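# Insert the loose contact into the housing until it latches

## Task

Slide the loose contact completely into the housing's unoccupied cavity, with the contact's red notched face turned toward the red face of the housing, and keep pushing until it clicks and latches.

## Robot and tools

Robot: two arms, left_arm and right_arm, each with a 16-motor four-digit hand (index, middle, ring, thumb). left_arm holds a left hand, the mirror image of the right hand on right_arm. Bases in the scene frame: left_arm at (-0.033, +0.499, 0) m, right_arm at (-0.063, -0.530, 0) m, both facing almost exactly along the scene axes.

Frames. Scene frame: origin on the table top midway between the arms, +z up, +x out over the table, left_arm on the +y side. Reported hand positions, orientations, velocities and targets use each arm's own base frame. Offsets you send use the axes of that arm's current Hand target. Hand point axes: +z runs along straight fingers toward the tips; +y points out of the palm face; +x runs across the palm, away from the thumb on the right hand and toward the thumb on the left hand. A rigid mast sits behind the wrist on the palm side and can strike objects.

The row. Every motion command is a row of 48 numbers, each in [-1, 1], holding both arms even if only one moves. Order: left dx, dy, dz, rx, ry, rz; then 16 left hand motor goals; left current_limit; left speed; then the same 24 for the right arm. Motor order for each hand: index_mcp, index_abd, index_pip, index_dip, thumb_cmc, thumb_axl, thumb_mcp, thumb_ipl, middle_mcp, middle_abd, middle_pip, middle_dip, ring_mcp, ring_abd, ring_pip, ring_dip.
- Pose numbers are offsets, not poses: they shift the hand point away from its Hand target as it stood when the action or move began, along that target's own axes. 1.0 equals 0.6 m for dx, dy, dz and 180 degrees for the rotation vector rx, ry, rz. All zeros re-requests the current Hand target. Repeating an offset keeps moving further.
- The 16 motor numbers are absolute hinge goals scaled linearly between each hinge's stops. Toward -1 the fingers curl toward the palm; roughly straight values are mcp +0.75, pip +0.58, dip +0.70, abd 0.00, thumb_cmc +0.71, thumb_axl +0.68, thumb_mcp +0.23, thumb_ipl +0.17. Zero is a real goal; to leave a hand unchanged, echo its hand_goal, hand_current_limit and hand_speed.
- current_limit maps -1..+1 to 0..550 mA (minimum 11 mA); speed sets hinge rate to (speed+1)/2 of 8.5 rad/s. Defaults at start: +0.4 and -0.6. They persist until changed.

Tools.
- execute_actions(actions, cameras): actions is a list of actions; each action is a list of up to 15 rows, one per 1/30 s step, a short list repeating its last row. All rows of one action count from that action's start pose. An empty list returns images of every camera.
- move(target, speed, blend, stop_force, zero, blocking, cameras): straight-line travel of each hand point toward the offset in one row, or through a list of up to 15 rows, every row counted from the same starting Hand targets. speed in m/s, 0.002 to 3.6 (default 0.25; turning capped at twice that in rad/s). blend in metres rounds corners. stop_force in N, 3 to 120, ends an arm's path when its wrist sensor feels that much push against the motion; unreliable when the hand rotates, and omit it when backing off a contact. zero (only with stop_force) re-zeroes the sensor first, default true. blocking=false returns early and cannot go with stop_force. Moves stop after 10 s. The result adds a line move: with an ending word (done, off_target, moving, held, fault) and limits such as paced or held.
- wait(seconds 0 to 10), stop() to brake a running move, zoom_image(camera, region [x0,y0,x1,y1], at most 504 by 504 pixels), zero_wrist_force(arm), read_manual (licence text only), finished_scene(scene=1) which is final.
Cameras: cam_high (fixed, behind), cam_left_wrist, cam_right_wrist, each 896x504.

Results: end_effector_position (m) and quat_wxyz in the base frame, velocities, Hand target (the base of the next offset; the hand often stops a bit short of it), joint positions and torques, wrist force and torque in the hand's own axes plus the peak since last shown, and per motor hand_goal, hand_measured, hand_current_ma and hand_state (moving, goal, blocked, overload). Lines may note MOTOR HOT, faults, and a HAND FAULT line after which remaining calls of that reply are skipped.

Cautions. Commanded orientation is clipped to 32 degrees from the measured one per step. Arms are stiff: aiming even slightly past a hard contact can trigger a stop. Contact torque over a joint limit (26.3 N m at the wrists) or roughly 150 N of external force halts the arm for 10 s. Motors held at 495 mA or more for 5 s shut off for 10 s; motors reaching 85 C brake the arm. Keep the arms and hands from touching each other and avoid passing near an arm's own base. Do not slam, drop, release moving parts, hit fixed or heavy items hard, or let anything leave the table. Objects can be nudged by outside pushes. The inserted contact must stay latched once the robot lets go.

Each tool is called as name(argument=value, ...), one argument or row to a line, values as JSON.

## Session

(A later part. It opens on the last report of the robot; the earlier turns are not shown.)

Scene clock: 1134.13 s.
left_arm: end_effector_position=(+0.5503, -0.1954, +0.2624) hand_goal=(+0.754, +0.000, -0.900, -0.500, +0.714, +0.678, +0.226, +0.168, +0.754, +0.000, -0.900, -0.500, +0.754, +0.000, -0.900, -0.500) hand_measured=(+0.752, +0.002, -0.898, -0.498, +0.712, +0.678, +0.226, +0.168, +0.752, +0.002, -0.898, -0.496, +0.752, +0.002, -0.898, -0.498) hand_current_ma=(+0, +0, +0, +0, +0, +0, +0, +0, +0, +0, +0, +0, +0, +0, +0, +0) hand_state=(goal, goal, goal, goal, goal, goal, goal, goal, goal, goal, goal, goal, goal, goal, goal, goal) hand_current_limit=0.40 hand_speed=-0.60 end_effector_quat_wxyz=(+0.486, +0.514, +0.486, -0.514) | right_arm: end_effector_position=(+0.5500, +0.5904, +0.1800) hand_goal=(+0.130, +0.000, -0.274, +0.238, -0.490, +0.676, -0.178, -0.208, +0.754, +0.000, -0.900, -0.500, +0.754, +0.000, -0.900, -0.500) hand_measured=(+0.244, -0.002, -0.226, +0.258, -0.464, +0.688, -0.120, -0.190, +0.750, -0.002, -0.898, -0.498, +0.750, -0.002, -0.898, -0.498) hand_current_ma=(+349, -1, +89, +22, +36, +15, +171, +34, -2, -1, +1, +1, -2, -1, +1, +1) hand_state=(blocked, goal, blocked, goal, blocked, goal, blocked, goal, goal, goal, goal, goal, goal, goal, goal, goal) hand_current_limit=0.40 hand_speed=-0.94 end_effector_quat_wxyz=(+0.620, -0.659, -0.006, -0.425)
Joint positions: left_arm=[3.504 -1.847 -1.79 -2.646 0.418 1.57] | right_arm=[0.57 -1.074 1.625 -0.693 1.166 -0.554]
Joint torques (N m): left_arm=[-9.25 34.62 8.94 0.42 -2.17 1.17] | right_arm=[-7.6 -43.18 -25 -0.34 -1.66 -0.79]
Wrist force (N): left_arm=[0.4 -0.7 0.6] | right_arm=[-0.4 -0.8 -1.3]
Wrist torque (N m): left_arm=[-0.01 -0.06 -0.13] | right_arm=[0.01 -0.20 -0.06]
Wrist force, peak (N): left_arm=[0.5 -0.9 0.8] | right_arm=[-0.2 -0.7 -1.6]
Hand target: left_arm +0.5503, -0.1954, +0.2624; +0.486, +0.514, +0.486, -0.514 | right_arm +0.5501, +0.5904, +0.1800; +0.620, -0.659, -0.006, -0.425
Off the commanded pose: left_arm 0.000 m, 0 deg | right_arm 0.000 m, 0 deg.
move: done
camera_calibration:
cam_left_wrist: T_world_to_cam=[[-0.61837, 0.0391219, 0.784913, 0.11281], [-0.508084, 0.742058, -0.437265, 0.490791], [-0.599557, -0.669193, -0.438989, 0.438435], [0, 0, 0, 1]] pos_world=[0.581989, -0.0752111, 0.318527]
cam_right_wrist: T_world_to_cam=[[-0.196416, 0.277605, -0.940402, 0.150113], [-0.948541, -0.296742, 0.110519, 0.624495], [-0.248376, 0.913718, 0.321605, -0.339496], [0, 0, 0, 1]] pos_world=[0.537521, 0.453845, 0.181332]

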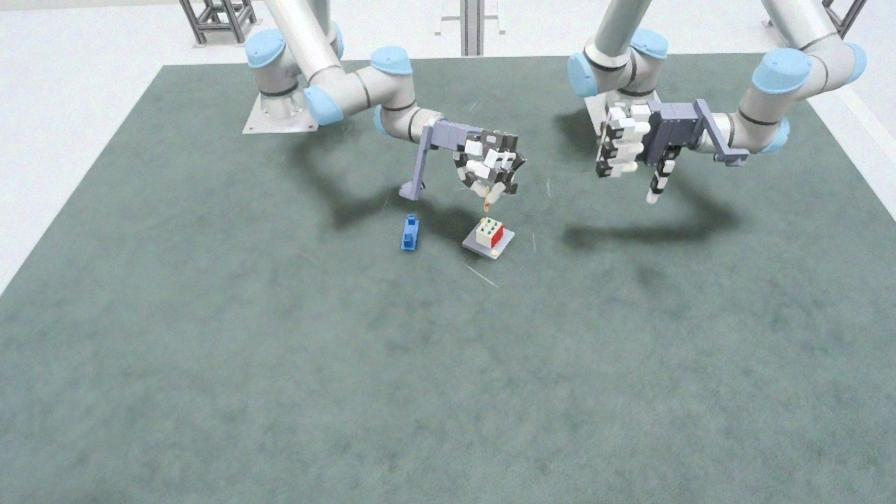

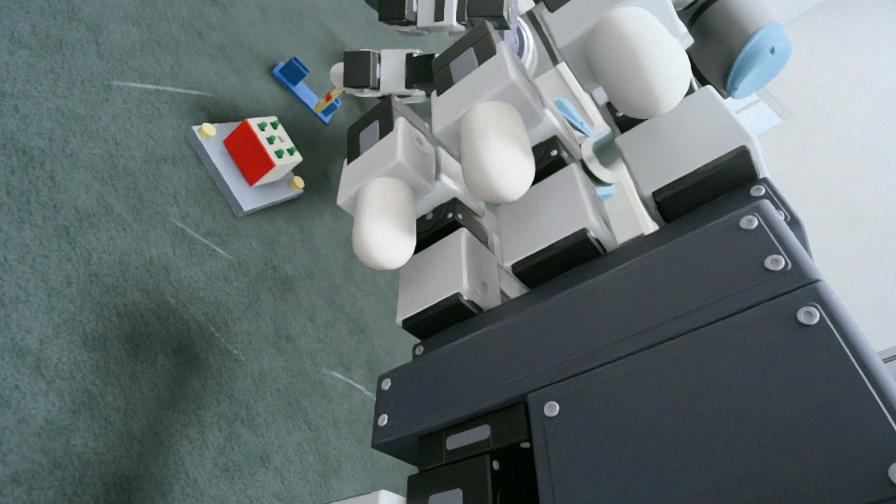

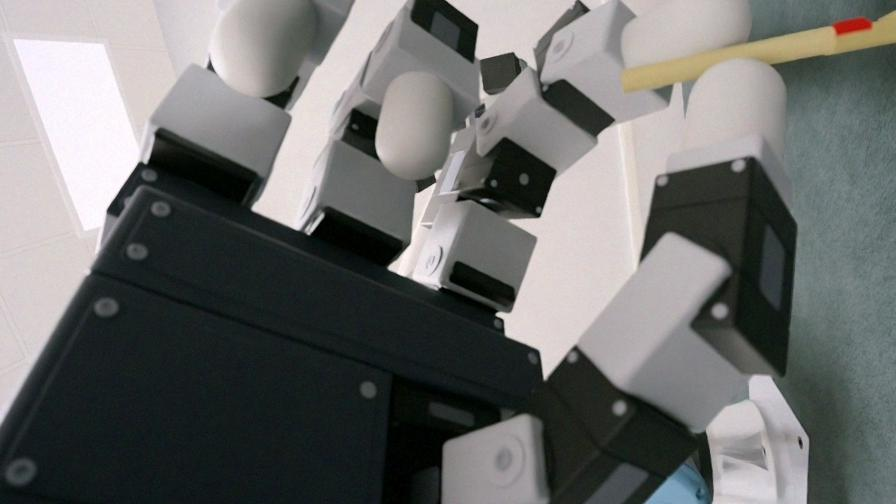

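move(
  target=[0,0,0,0,0,0,0.754,0,-0.9,-0.5,0.714,0.678,0.226,0.168,0.754,0,-0.9,-0.5,0.754,0,-0.9,-0.5,0.4,-0.6,-0.0379,0.0446,0.0004,0,0,0,0.130,0,-0.2745,0.2377,-0.49,0.6766,-0.178,-0.2076,0.754,0,-0.9,-0.5,0.754,0,-0.9,-0.5,0.4,-0.94],
  speed=0.05,
  cameras=["cam_high", "cam_left_wrist", "cam_right_wrist"],
)

zoom_image(
  camera="cam_high",
  region=[460, 180, 520, 240],
)

zoom_image(
  camera="cam_left_wrist",
  region=[220, 60, 350, 190],
)

Scene clock: 1146.23 s.
left_arm: end_effector_position=(+0.5503, -0.1954, +0.2624) hand_goal=(+0.754, +0.000, -0.900, -0.500, +0.714, +0.678, +0.226, +0.168, +0.754, +0.000, -0.900, -0.500, +0.754, +0.000, -0.900, -0.500) hand_measured=(+0.752, +0.002, -0.898, -0.498, +0.712, +0.678, +0.226, +0.168, +0.752, +0.002, -0.898, -0.496, +0.752, +0.002, -0.898, -0.498) hand_current_ma=(+0, +0, +0, +0, +0, +0, +0, +0, +0, +0, +0, +0, +0, +0, +0, +0) hand_state=(goal, goal, goal, goal, goal, goal, goal, goal, goal, goal, goal, goal, goal, goal, goal, goal) hand_current_limit=0.40 hand_speed=-0.60 end_effector_quat_wxyz=(+0.486, +0.514, +0.486, -0.514) | right_arm: end_effector_position=(+0.5499, +0.5963, +0.1452) hand_goal=(+0.130, +0.000, -0.274, +0.238, -0.490, +0.676, -0.178, -0.208, +0.754, +0.000, -0.900, -0.500, +0.754, +0.000, -0.900, -0.500) hand_measured=(+0.244, -0.002, -0.226, +0.258, -0.464, +0.688, -0.120, -0.190, +0.750, -0.002, -0.898, -0.498, +0.750, -0.002, -0.898, -0.498) hand_current_ma=(+349, -1, +89, +22, +36, +15, +171, +34, -2, -1, +1, +1, -2, -1, +1, +1) hand_state=(blocked, goal, blocked, goal, blocked, goal, blocked, goal, goal, goal, goal, goal, goal, goal, goal, goal) hand_current_limit=0.40 hand_speed=-0.94 end_effector_quat_wxyz=(+0.620, -0.660, -0.006, -0.425) end_effector_velocity=(+0.000, +0.000, +0.000) end_effector_angular_velocity=(-0.001, +0.002, +0.000)
Joint positions: left_arm=[3.504 -1.847 -1.79 -2.646 0.418 1.57] | right_arm=[0.579 -1.02 1.642 -0.764 1.175 -0.556]
Joint velocities: left_arm=[within noise] | right_arm=[0 -0.002 -0.001 0.005 0 0]
Joint torques (N m): left_arm=[-10.77 34.9 9.48 0.46 -2.18 0.7] | right_arm=[-0.97 -52.18 -23.62 -0.05 0.03 -1.37]
Wrist force (N): left_arm=[0.4 -0.4 0.6] | right_arm=[-0.5 -0.8 -1.5]
Wrist torque (N m): left_arm=[0.02 -0.05 -0.13] | right_arm=[0.02 -0.19 0.03]
Wrist force, peak (N): left_arm=[0.5 -0.8 0.7] | right_arm=[-0.1 -1.4 -1.5]
Hand target: left_arm +0.5503, -0.1954, +0.2624; +0.486, +0.514, +0.486, -0.514 | right_arm +0.5500, +0.5963, +0.1454; +0.620, -0.659, -0.006, -0.425
Off the commanded pose: left_arm 0.000 m, 0 deg | right_arm 0.000 m, 0 deg.
move: done
camera_calibration:
cam_left_wrist: T_world_to_cam=[[-0.61837, 0.0391219, 0.784913, 0.11281], [-0.508084, 0.742058, -0.437265, 0.490791], [-0.599557, -0.669193, -0.438989, 0.438435], [0, 0, 0, 1]] pos_world=[0.581989, -0.0752111, 0.318527]
cam_right_wrist: T_world_to_cam=[[-0.196424, 0.277388, -0.940464, 0.11587], [-0.948541, -0.296713, 0.110596, 0.629943], [-0.24837, 0.913793, 0.321396, -0.333636], [0, 0, 0, 1]] pos_world=[0.537421, 0.459646, 0.146532]

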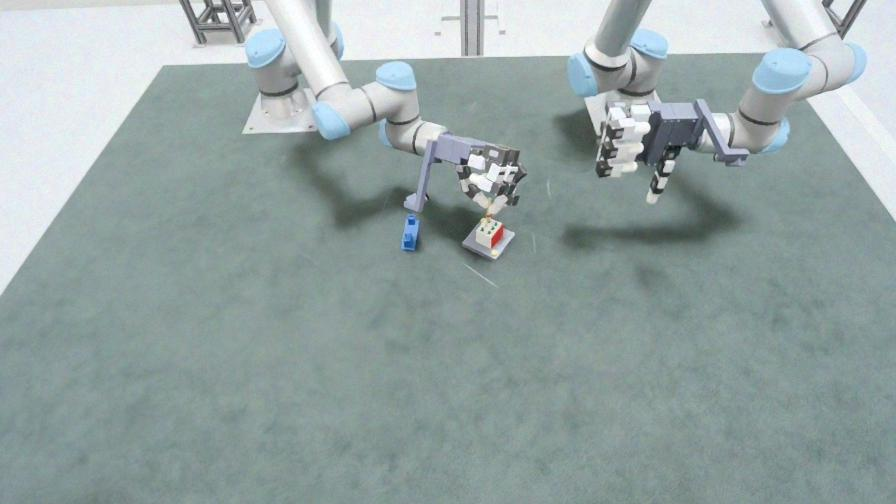

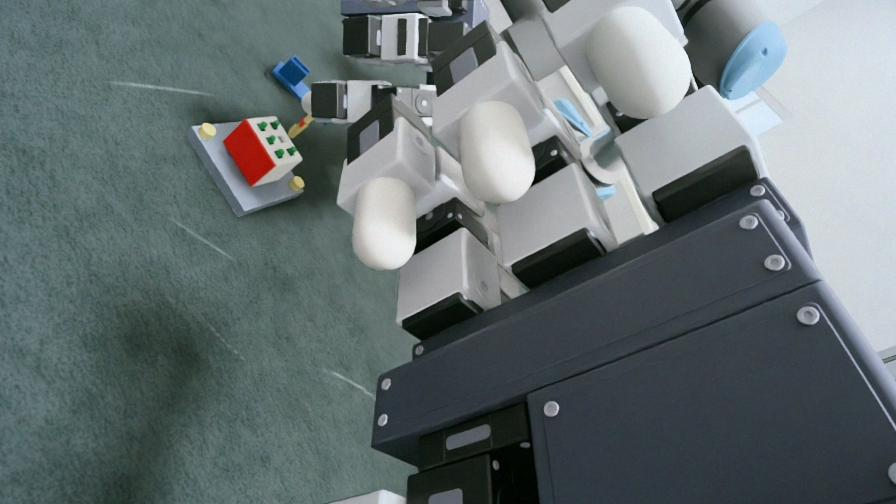

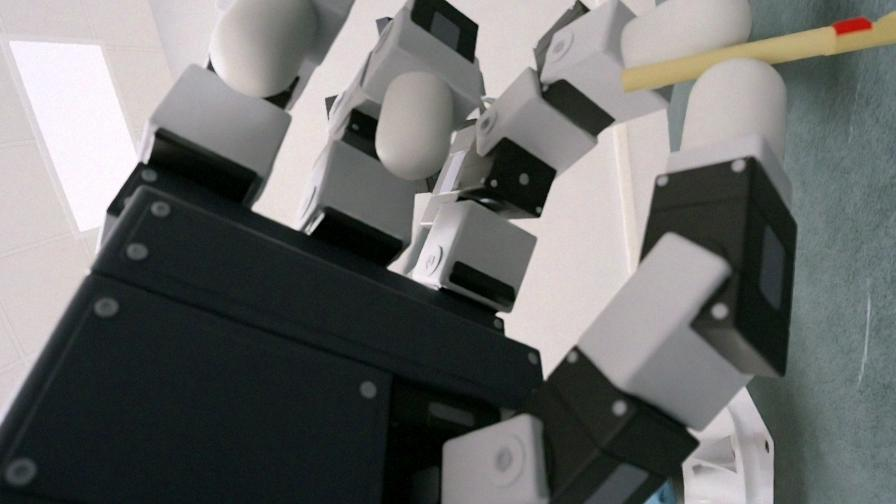

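Scaled by 8.400 from the camera's 896x504 image, which has a finer 1280x720 frame.

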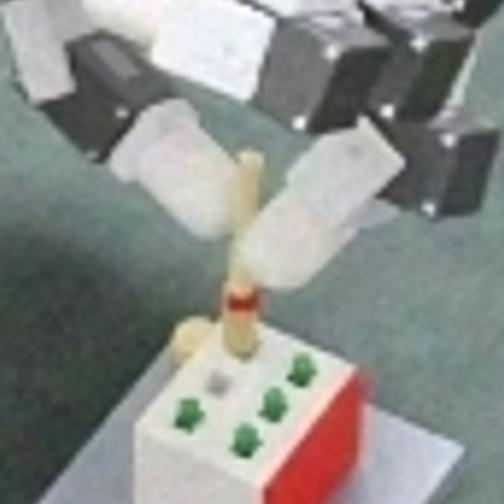

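Scaled by 3.877 from the camera's 896x504 image, which has a finer 1280x720 frame.

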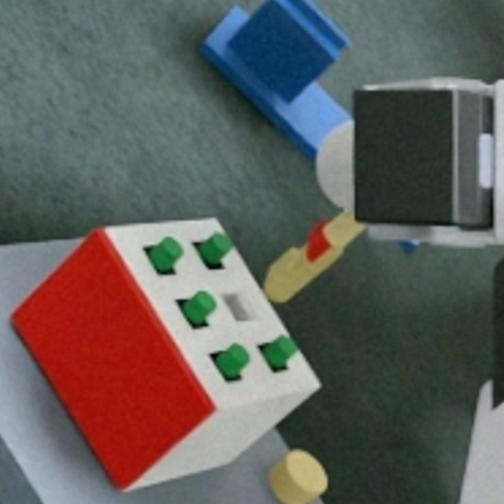

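zoom_image(
  camera="cam_high",
  region=[474, 194, 504, 234],
)

zoom_image(
  camera="cam_left_wrist",
  region=[260, 105, 320, 165],
)

Scaled by 12.600 from the camera's 896x504 image, which has a finer 1280x720 frame.

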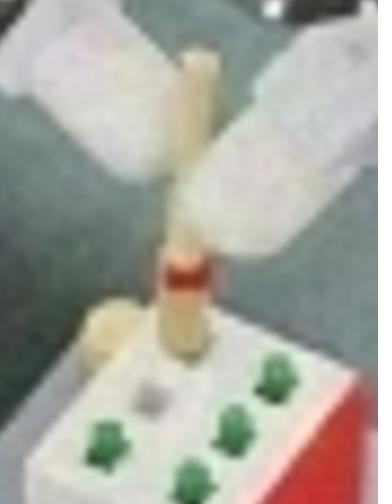

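Scaled by 8.400 from the camera's 896x504 image, which has a finer 1280x720 frame.

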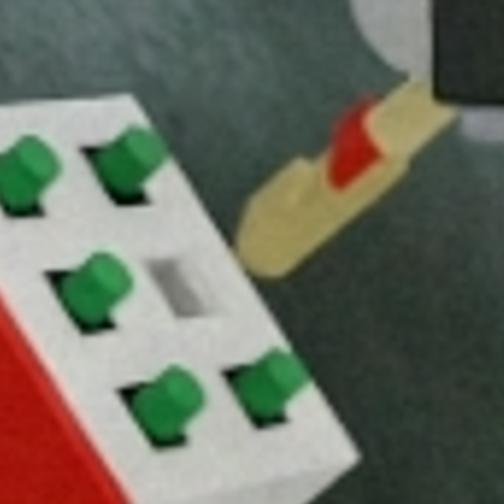

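move(
  target=[0,0,0,0,0,0,0.754,0,-0.9,-0.5,0.714,0.678,0.226,0.168,0.754,0,-0.9,-0.5,0.754,0,-0.9,-0.5,0.4,-0.6,-0.0013,0.0143,-0.007,0,0,0,0.130,0,-0.2745,0.2377,-0.49,0.6766,-0.178,-0.2076,0.754,0,-0.9,-0.5,0.754,0,-0.9,-0.5,0.4,-0.94],
  speed=0.03,
  cameras=["cam_high", "cam_left_wrist"],
)

zoom_image(
  camera="cam_high",
  region=[474, 194, 504, 234],
)

zoom_image(
  camera="cam_left_wrist",
  region=[260, 105, 320, 165],
)

Scene clock: 1200.63 s.
left_arm: end_effector_position=(+0.5503, -0.1954, +0.2624) hand_goal=(+0.754, +0.000, -0.900, -0.500, +0.714, +0.678, +0.226, +0.168, +0.754, +0.000, -0.900, -0.500, +0.754, +0.000, -0.900, -0.500) hand_measured=(+0.752, +0.002, -0.898, -0.498, +0.712, +0.678, +0.226, +0.168, +0.752, +0.002, -0.898, -0.496, +0.752, +0.002, -0.898, -0.498) hand_current_ma=(+0, +0, +0, +0, +0, +0, +0, +0, +0, +0, +0, +0, +0, +0, +0, +0) hand_state=(goal, goal, goal, goal, goal, goal, goal, goal, goal, goal, goal, goal, goal, goal, goal, goal) hand_current_limit=0.40 hand_speed=-0.60 end_effector_quat_wxyz=(+0.486, +0.514, +0.486, -0.514) | right_arm: end_effector_position=(+0.5518, +0.5911, +0.1373) hand_goal=(+0.130, +0.000, -0.274, +0.238, -0.490, +0.676, -0.178, -0.208, +0.754, +0.000, -0.900, -0.500, +0.754, +0.000, -0.900, -0.500) hand_measured=(+0.244, -0.002, -0.226, +0.258, -0.464, +0.688, -0.120, -0.190, +0.750, -0.002, -0.898, -0.498, +0.750, -0.002, -0.898, -0.498) hand_current_ma=(+349, -1, +89, +22, +36, +15, +171, +34, -2, -1, +1, +1, -2, -1, +1, +1) hand_state=(blocked, goal, blocked, goal, blocked, goal, blocked, goal, goal, goal, goal, goal, goal, goal, goal, goal) hand_current_limit=0.40 hand_speed=-0.94 end_effector_quat_wxyz=(+0.620, -0.659, -0.006, -0.425)
Joint positions: left_arm=[3.504 -1.847 -1.79 -2.646 0.418 1.57] | right_arm=[0.569 -1.014 1.657 -0.785 1.166 -0.554]
Joint torques (N m): left_arm=[-10.25 35.34 8.94 0.62 -1.8 0.32] | right_arm=[3.79 -43.3 -22.96 -0.25 0.05 0.83]
Wrist force (N): left_arm=[0.1 -0.6 0.6] | right_arm=[-0.3 -0.8 -1.5]
Wrist torque (N m): left_arm=[0.00 -0.01 -0.15] | right_arm=[0.03 -0.22 -0.05]
Wrist force, peak (N): left_arm=[0.6 -0.7 0.7] | right_arm=[-0.3 -1.1 -1.8]
Hand target: left_arm +0.5503, -0.1954, +0.2624; +0.486, +0.514, +0.486, -0.514 | right_arm +0.5518, +0.5912, +0.1374; +0.620, -0.659, -0.006, -0.425
Off the commanded pose: left_arm 0.000 m, 0 deg | right_arm 0.000 m, 0 deg.
move: done
camera_calibration:
cam_left_wrist: T_world_to_cam=[[-0.61837, 0.0391219, 0.784913, 0.11281], [-0.508084, 0.742058, -0.437265, 0.490791], [-0.599557, -0.669193, -0.438989, 0.438435], [0, 0, 0, 1]] pos_world=[0.581989, -0.0752111, 0.318527]
Images, in order (width x height): cam_high 896x504, cam_left_wrist 896x504.

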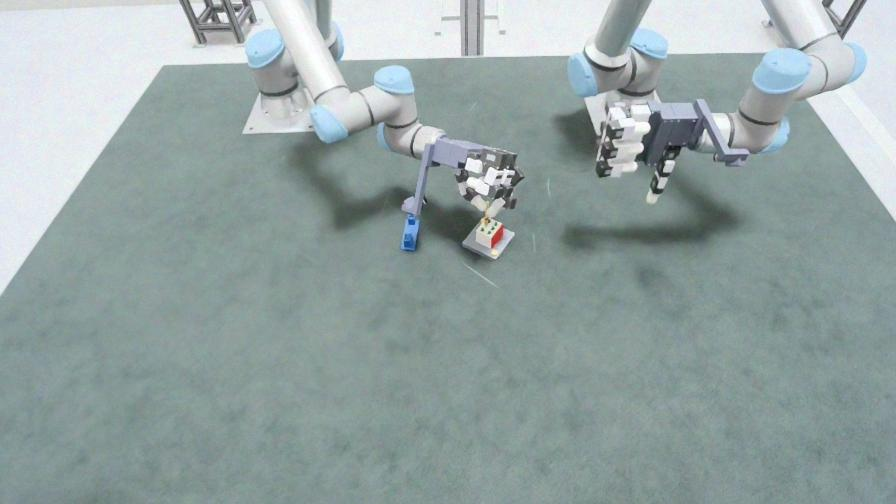

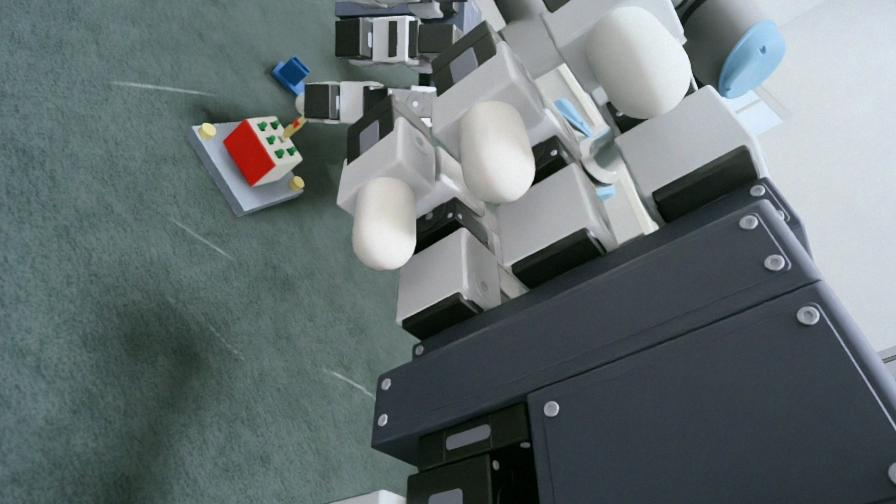

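Scaled by 12.600 from the camera's 896x504 image, which has a finer 1280x720 frame.

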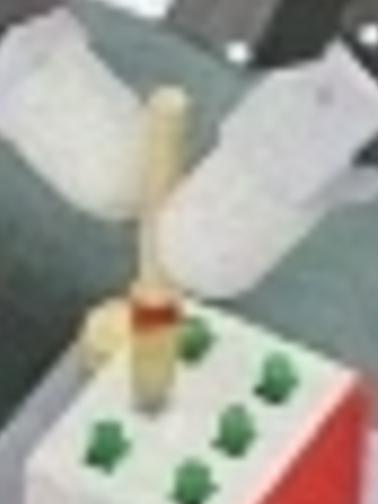

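Scaled by 8.400 from the camera's 896x504 image, which has a finer 1280x720 frame.

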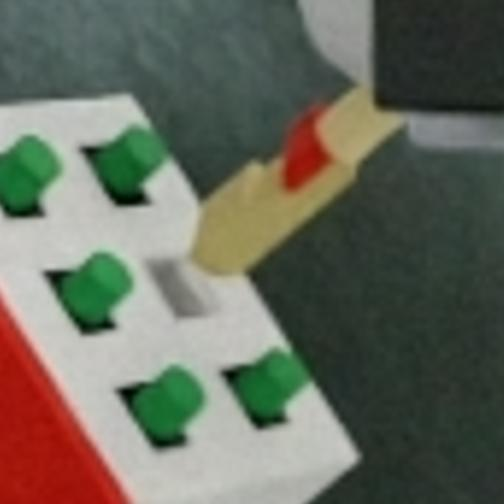

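move(
  target=[0,0,0,0,0,0,0.754,0,-0.9,-0.5,0.714,0.678,0.226,0.168,0.754,0,-0.9,-0.5,0.754,0,-0.9,-0.5,0.4,-0.6,-0.0043,0.0061,-0.001,0,0,0,0.130,0,-0.2745,0.2377,-0.49,0.6766,-0.178,-0.2076,0.754,0,-0.9,-0.5,0.754,0,-0.9,-0.5,0.4,-0.94],
  speed=0.02,
  cameras=["cam_high", "cam_left_wrist"],
)

zoom_image(
  camera="cam_high",
  region=[474, 204, 504, 234],
)

zoom_image(
  camera="cam_left_wrist",
  region=[265, 110, 315, 160],
)

Scene clock: 1243.20 s.
left_arm: end_effector_position=(+0.5503, -0.1954, +0.2624) hand_goal=(+0.754, +0.000, -0.900, -0.500, +0.714, +0.678, +0.226, +0.168, +0.754, +0.000, -0.900, -0.500, +0.754, +0.000, -0.900, -0.500) hand_measured=(+0.752, +0.002, -0.898, -0.498, +0.712, +0.678, +0.226, +0.168, +0.752, +0.002, -0.898, -0.496, +0.752, +0.002, -0.898, -0.498) hand_current_ma=(+0, +0, +0, +0, +0, +0, +0, +0, +0, +0, +0, +0, +0, +0, +0, +0) hand_state=(goal, goal, goal, goal, goal, goal, goal, goal, goal, goal, goal, goal, goal, goal, goal, goal) hand_current_limit=0.40 hand_speed=-0.60 end_effector_quat_wxyz=(+0.486, +0.514, +0.486, -0.514) | right_arm: end_effector_position=(+0.5518, +0.5912, +0.1328) hand_goal=(+0.130, +0.000, -0.274, +0.238, -0.490, +0.676, -0.178, -0.208, +0.754, +0.000, -0.900, -0.500, +0.754, +0.000, -0.900, -0.500) hand_measured=(+0.244, -0.002, -0.226, +0.258, -0.464, +0.688, -0.120, -0.190, +0.750, -0.002, -0.898, -0.498, +0.750, -0.002, -0.898, -0.498) hand_current_ma=(+349, -1, +89, +22, +36, +15, +171, +34, -2, -1, +1, +1, -2, -1, +1, +1) hand_state=(blocked, goal, blocked, goal, blocked, goal, blocked, goal, goal, goal, goal, goal, goal, goal, goal, goal) hand_current_limit=0.40 hand_speed=-0.94 end_effector_quat_wxyz=(+0.620, -0.659, -0.006, -0.425)
Joint positions: left_arm=[3.504 -1.847 -1.79 -2.646 0.418 1.57] | right_arm=[0.57 -1.007 1.66 -0.795 1.166 -0.554]
Joint torques (N m): left_arm=[-10.24 35.73 9.32 0.79 -1.94 0.13] | right_arm=[8.63 -42.38 -15.41 -2.47 1.32 -1.1]
Wrist force (N): left_arm=[0.3 -0.6 0.4] | right_arm=[-0.2 -0.8 -1.5]
Wrist torque (N m): left_arm=[0.02 -0.04 -0.13] | right_arm=[0.04 -0.23 -0.04]
Wrist force, peak (N): left_arm=[0.4 -0.9 0.6] | right_arm=[-0.3 -1.0 -1.6]
Hand target: left_arm +0.5503, -0.1954, +0.2624; +0.486, +0.514, +0.486, -0.514 | right_arm +0.5518, +0.5912, +0.1329; +0.620, -0.659, -0.006, -0.425
Off the commanded pose: left_arm 0.000 m, 0 deg | right_arm 0.000 m, 0 deg.
move: done
camera_calibration:
cam_left_wrist: T_world_to_cam=[[-0.61837, 0.0391219, 0.784913, 0.11281], [-0.508084, 0.742058, -0.437265, 0.490791], [-0.599557, -0.669193, -0.438989, 0.438435], [0, 0, 0, 1]] pos_world=[0.581989, -0.0752111, 0.318527]
Images, in order (width x height): cam_high 896x504, cam_left_wrist 896x504.

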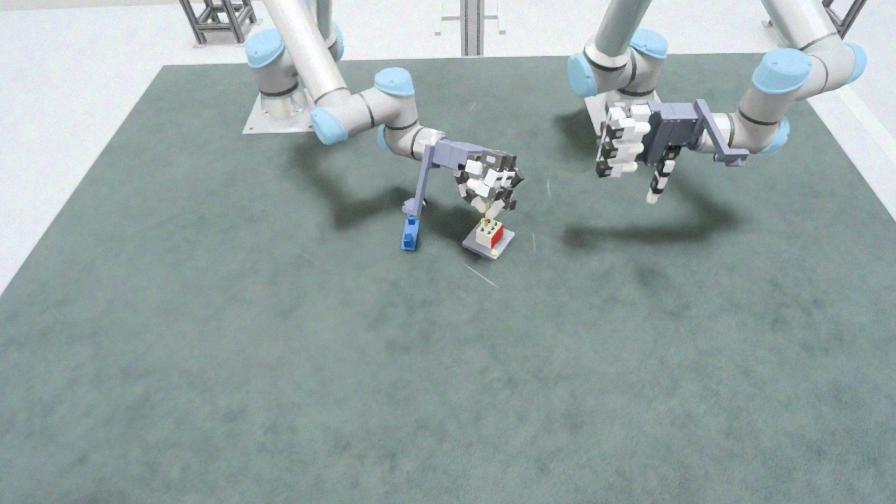

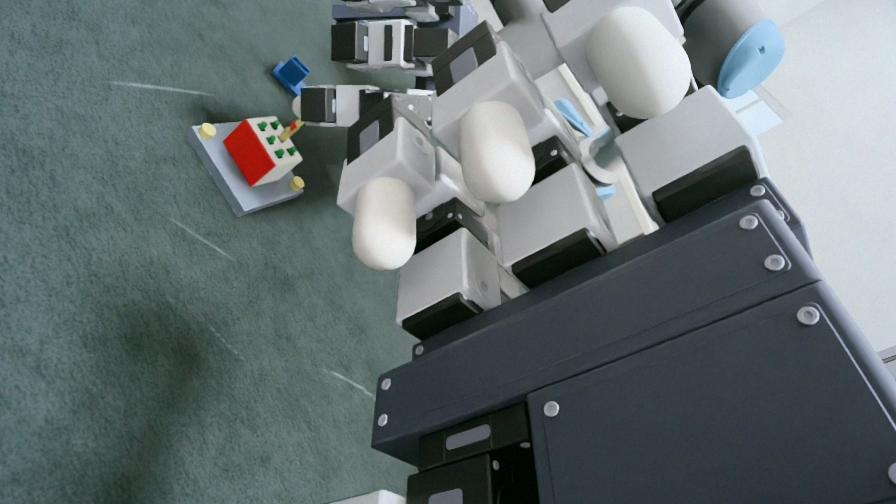

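Scaled by 16.800 from the camera's 896x504 image, which has a finer 1280x720 frame.

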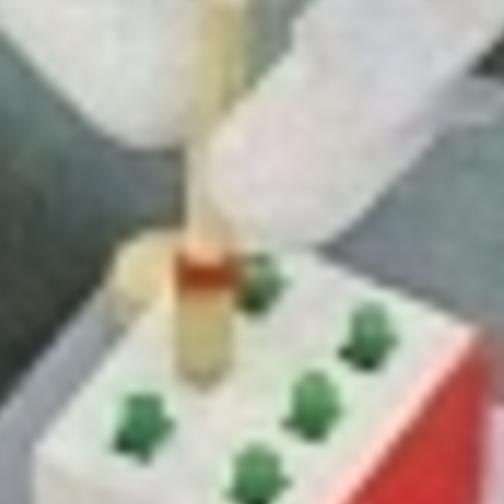

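Scaled by 10.080 from the camera's 896x504 image, which has a finer 1280x720 frame.

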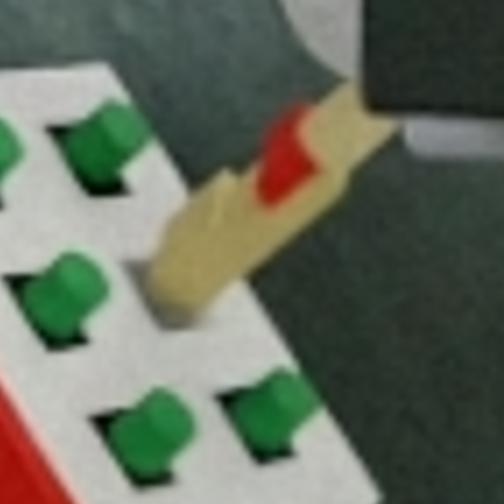

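move(
  target=[0,0,0,0,0,0,0.754,0,-0.9,-0.5,0.714,0.678,0.226,0.168,0.754,0,-0.9,-0.5,0.754,0,-0.9,-0.5,0.4,-0.6,-0.0038,0.0054,-0.0009,0,0,0,0.130,0,-0.2745,0.2377,-0.49,0.6766,-0.178,-0.2076,0.754,0,-0.9,-0.5,0.754,0,-0.9,-0.5,0.4,-0.94],
  speed=0.004,
  stop_force=3,
  cameras=["cam_high", "cam_left_wrist"],
)

zoom_image(
  camera="cam_high",
  region=[474, 204, 504, 234],
)

zoom_image(
  camera="cam_left_wrist",
  region=[265, 110, 315, 160],
)

Scene clock: 1275.17 s.
left_arm: end_effector_position=(+0.5503, -0.1954, +0.2624) hand_goal=(+0.754, +0.000, -0.900, -0.500, +0.714, +0.678, +0.226, +0.168, +0.754, +0.000, -0.900, -0.500, +0.754, +0.000, -0.900, -0.500) hand_measured=(+0.752, +0.002, -0.898, -0.498, +0.712, +0.678, +0.226, +0.168, +0.752, +0.002, -0.898, -0.496, +0.752, +0.002, -0.898, -0.498) hand_current_ma=(+0, +0, +0, +0, +0, +0, +0, +0, +0, +0, +0, +0, +0, +0, +0, +0) hand_state=(goal, goal, goal, goal, goal, goal, goal, goal, goal, goal, goal, goal, goal, goal, goal, goal) hand_current_limit=0.40 hand_speed=-0.60 end_effector_quat_wxyz=(+0.486, +0.514, +0.486, -0.514) | right_arm: end_effector_position=(+0.5517, +0.5912, +0.1289) hand_goal=(+0.130, +0.000, -0.274, +0.238, -0.490, +0.676, -0.178, -0.208, +0.754, +0.000, -0.900, -0.500, +0.754, +0.000, -0.900, -0.500) hand_measured=(+0.244, -0.004, -0.222, +0.258, -0.466, +0.688, -0.126, -0.192, +0.750, -0.002, -0.898, -0.498, +0.750, -0.002, -0.898, -0.498) hand_current_ma=(+349, -2, +101, +23, +33, +15, +148, +26, -2, -1, +1, +1, -2, -1, +1, +1) hand_state=(blocked, goal, blocked, goal, blocked, goal, blocked, goal, goal, goal, goal, goal, goal, goal, goal, goal) hand_current_limit=0.40 hand_speed=-0.94 end_effector_quat_wxyz=(+0.620, -0.659, -0.006, -0.425)
Joint positions: left_arm=[3.504 -1.847 -1.79 -2.646 0.418 1.57] | right_arm=[0.57 -1.002 1.663 -0.803 1.166 -0.554]
Joint torques (N m): left_arm=[-10.18 34.61 7.87 0.47 -1.9 -0.53] | right_arm=[7.96 -42.24 -13.85 -0.36 0.93 0.21]
Wrist force (N): left_arm=[0.2 -0.4 0.5] | right_arm=[0.7 -2.2 -1.2]
Wrist torque (N m): left_arm=[0.04 -0.02 -0.15] | right_arm=[0.02 -0.23 -0.03]
Wrist force, peak (N): left_arm=[0.5 -0.8 0.7] | right_arm=[0.8 -2.7 -1.3]
Hand target: left_arm +0.5503, -0.1954, +0.2624; +0.486, +0.514, +0.486, -0.514 | right_arm +0.5517, +0.5912, +0.1289; +0.620, -0.659, -0.006, -0.425
Off the commanded pose: left_arm 0.000 m, 0 deg | right_arm 0.000 m, 0 deg.
move: done
camera_calibration:
cam_left_wrist: T_world_to_cam=[[-0.61837, 0.0391219, 0.784913, 0.11281], [-0.508084, 0.742058, -0.437265, 0.490791], [-0.599557, -0.669193, -0.438989, 0.438435], [0, 0, 0, 1]] pos_world=[0.581989, -0.0752111, 0.318527]
Images, in order (width x height): cam_high 896x504, cam_left_wrist 896x504.

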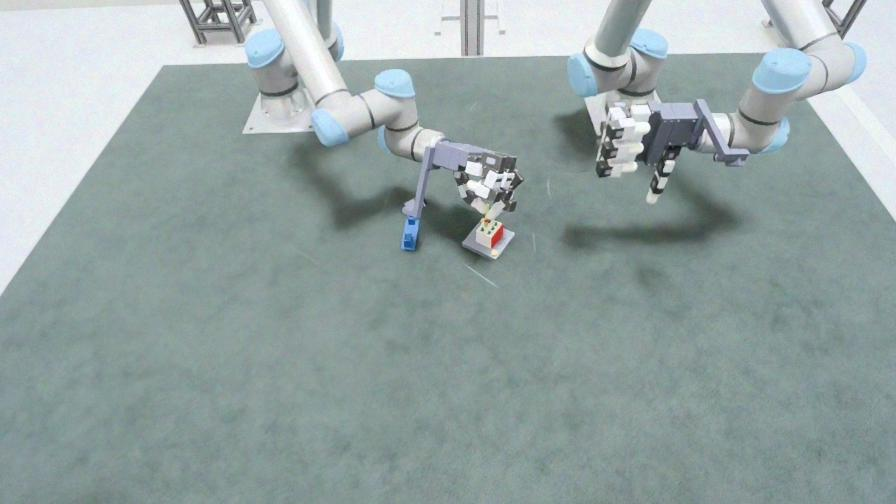

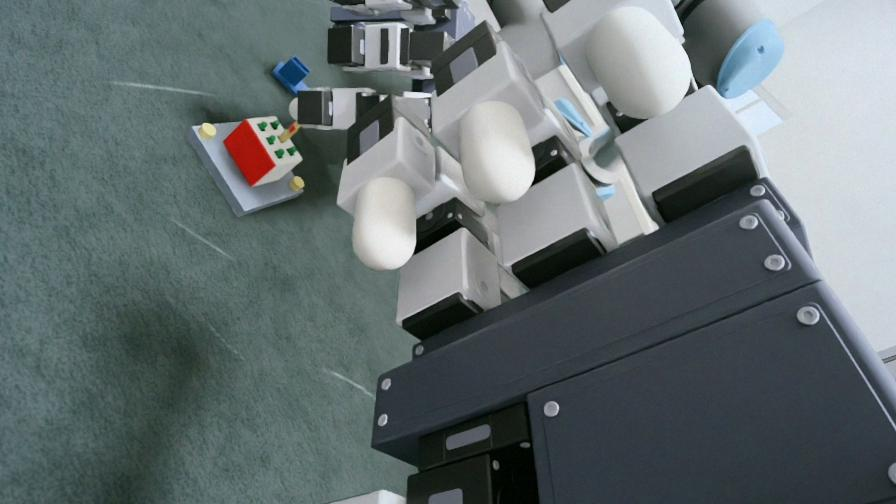

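Scaled by 16.800 from the camera's 896x504 image, which has a finer 1280x720 frame.

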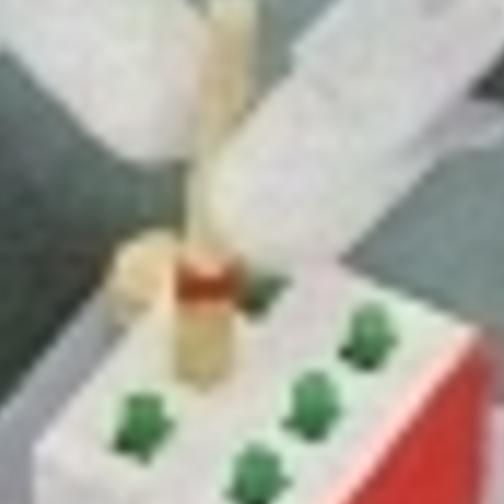

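Scaled by 10.080 from the camera's 896x504 image, which has a finer 1280x720 frame.

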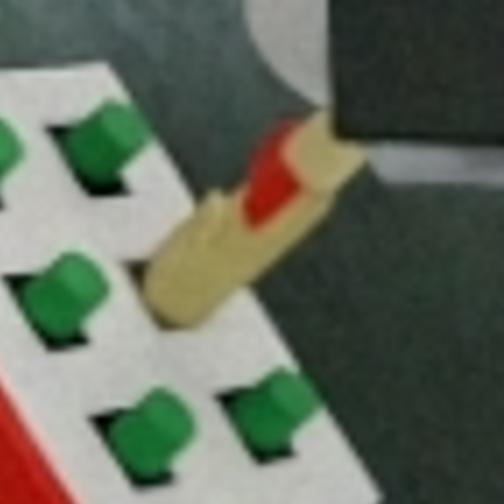

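move(
  target=[0,0,0,0,0,0,0.754,0,-0.9,-0.5,0.714,0.678,0.226,0.168,0.754,0,-0.9,-0.5,0.754,0,-0.9,-0.5,0.4,-0.6,-0.0038,0.0054,-0.0009,0,0,0,0.130,0,-0.2745,0.2377,-0.49,0.6766,-0.178,-0.2076,0.754,0,-0.9,-0.5,0.754,0,-0.9,-0.5,0.4,-0.94],
  speed=0.004,
  stop_force=4,
  zero=false,
  cameras=["cam_high", "cam_left_wrist", "cam_right_wrist"],
)

zoom_image(
  camera="cam_high",
  region=[474, 204, 504, 234],
)

zoom_image(
  camera="cam_left_wrist",
  region=[265, 110, 315, 160],
)

zoom_image(
  camera="cam_right_wrist",
  region=[560, 0, 896, 190],
)

Scene clock: 1286.53 s.
left_arm: end_effector_position=(+0.5503, -0.1954, +0.2624) hand_goal=(+0.754, +0.000, -0.900, -0.500, +0.714, +0.678, +0.226, +0.168, +0.754, +0.000, -0.900, -0.500, +0.754, +0.000, -0.900, -0.500) hand_measured=(+0.752, +0.002, -0.898, -0.498, +0.712, +0.678, +0.226, +0.168, +0.752, +0.002, -0.898, -0.496, +0.752, +0.002, -0.898, -0.498) hand_current_ma=(+0, +0, +0, +0, +0, +0, +0, +0, +0, +0, +0, +0, +0, +0, +0, +0) hand_state=(goal, goal, goal, goal, goal, goal, goal, goal, goal, goal, goal, goal, goal, goal, goal, goal) hand_current_limit=0.40 hand_speed=-0.60 end_effector_quat_wxyz=(+0.486, +0.514, +0.486, -0.514) | right_arm: end_effector_position=(+0.5517, +0.5912, +0.1249) hand_goal=(+0.130, +0.000, -0.274, +0.238, -0.490, +0.676, -0.178, -0.208, +0.754, +0.000, -0.900, -0.500, +0.754, +0.000, -0.900, -0.500) hand_measured=(+0.244, -0.006, -0.212, +0.262, -0.474, +0.684, -0.140, -0.206, +0.750, -0.002, -0.898, -0.498, +0.750, -0.002, -0.898, -0.498) hand_current_ma=(+349, -2, +130, +31, +18, +9, +87, +1, -2, -1, +1, +1, -2, -1, +1, +1) hand_state=(blocked, goal, blocked, blocked, goal, goal, blocked, goal, goal, goal, goal, goal, goal, goal, goal, goal) hand_current_limit=0.40 hand_speed=-0.94 end_effector_quat_wxyz=(+0.620, -0.659, -0.006, -0.425)
Joint positions: left_arm=[3.504 -1.847 -1.79 -2.646 0.418 1.57] | right_arm=[0.57 -0.996 1.666 -0.812 1.166 -0.554]
Joint torques (N m): left_arm=[-10.23 34.68 9.73 0.46 -2.02 -0.86] | right_arm=[7.56 -40.97 -12.88 0.11 1.28 0.83]
Wrist force (N): left_arm=[0.5 -0.3 0.5] | right_arm=[1.2 -3.4 -0.8]
Wrist torque (N m): left_arm=[0.05 -0.06 -0.13] | right_arm=[-0.02 -0.20 -0.06]
Wrist force, peak (N): left_arm=[0.6 -0.9 0.6] | right_arm=[1.4 -3.5 -1.0]
Hand target: left_arm +0.5503, -0.1954, +0.2624; +0.486, +0.514, +0.486, -0.514 | right_arm +0.5517, +0.5912, +0.1249; +0.620, -0.659, -0.006, -0.425
Off the commanded pose: left_arm 0.000 m, 0 deg | right_arm 0.000 m, 0 deg.
move: done
camera_calibration:
cam_left_wrist: T_world_to_cam=[[-0.61837, 0.0391219, 0.784913, 0.11281], [-0.508084, 0.742058, -0.437265, 0.490791], [-0.599557, -0.669193, -0.438989, 0.438435], [0, 0, 0, 1]] pos_world=[0.581989, -0.0752111, 0.318527]
cam_right_wrist: T_world_to_cam=[[-0.196277, 0.277556, -0.940446, 0.0983888], [-0.948568, -0.296697, 0.110407, 0.632412], [-0.248383, 0.913747, 0.321516, -0.321992], [0, 0, 0, 1]] pos_world=[0.53922, 0.454545, 0.126232]

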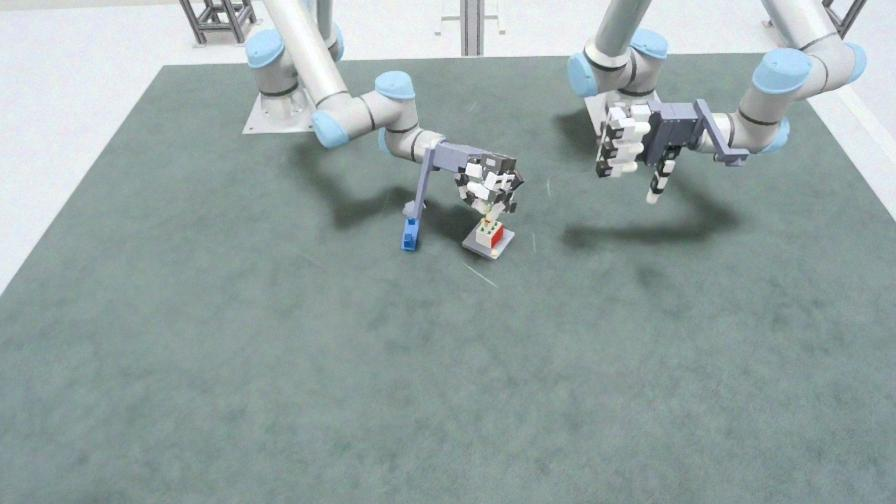

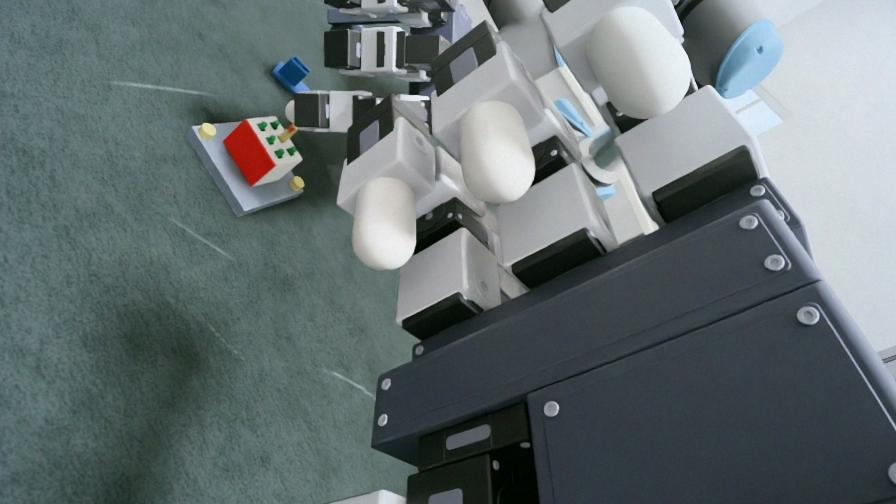

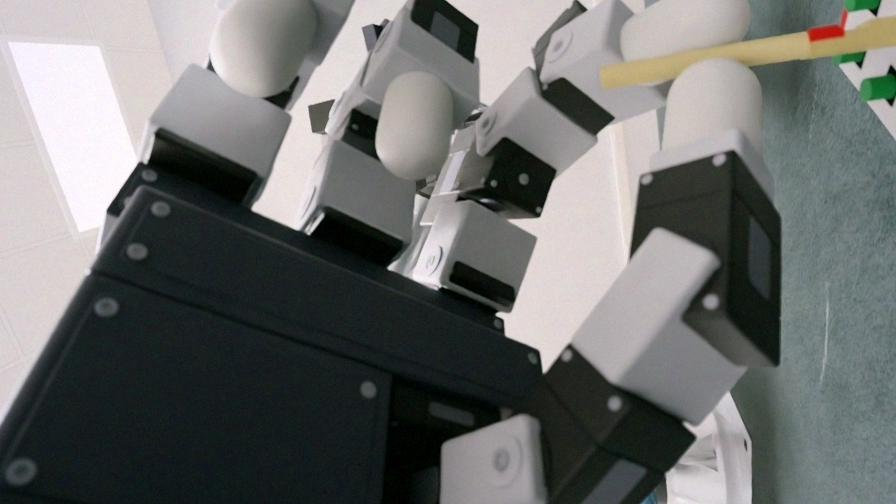

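Scaled by 16.800 from the camera's 896x504 image, which has a finer 1280x720 frame.

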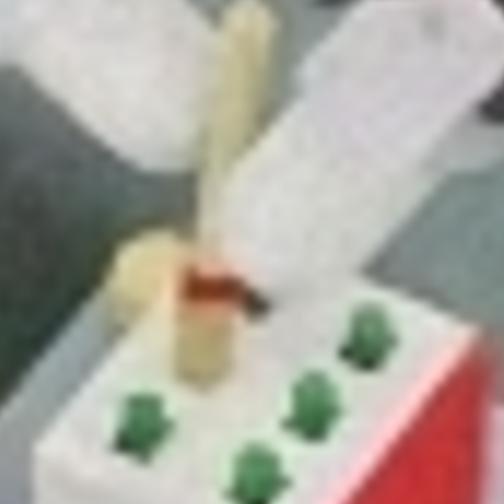

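Scaled by 10.080 from the camera's 896x504 image, which has a finer 1280x720 frame.

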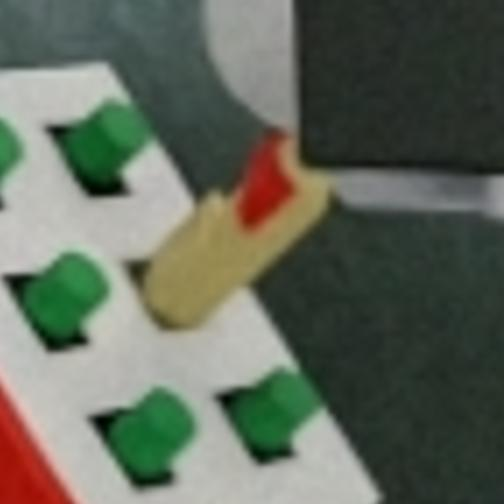

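Scaled by 1.500 from the camera's 896x504 image, which has a finer 1280x720 frame.

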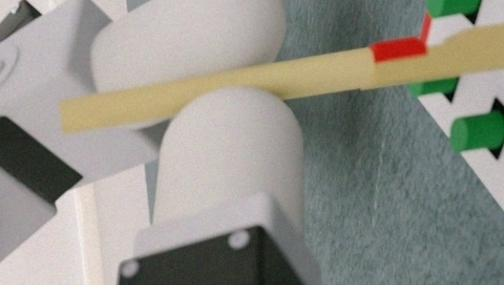

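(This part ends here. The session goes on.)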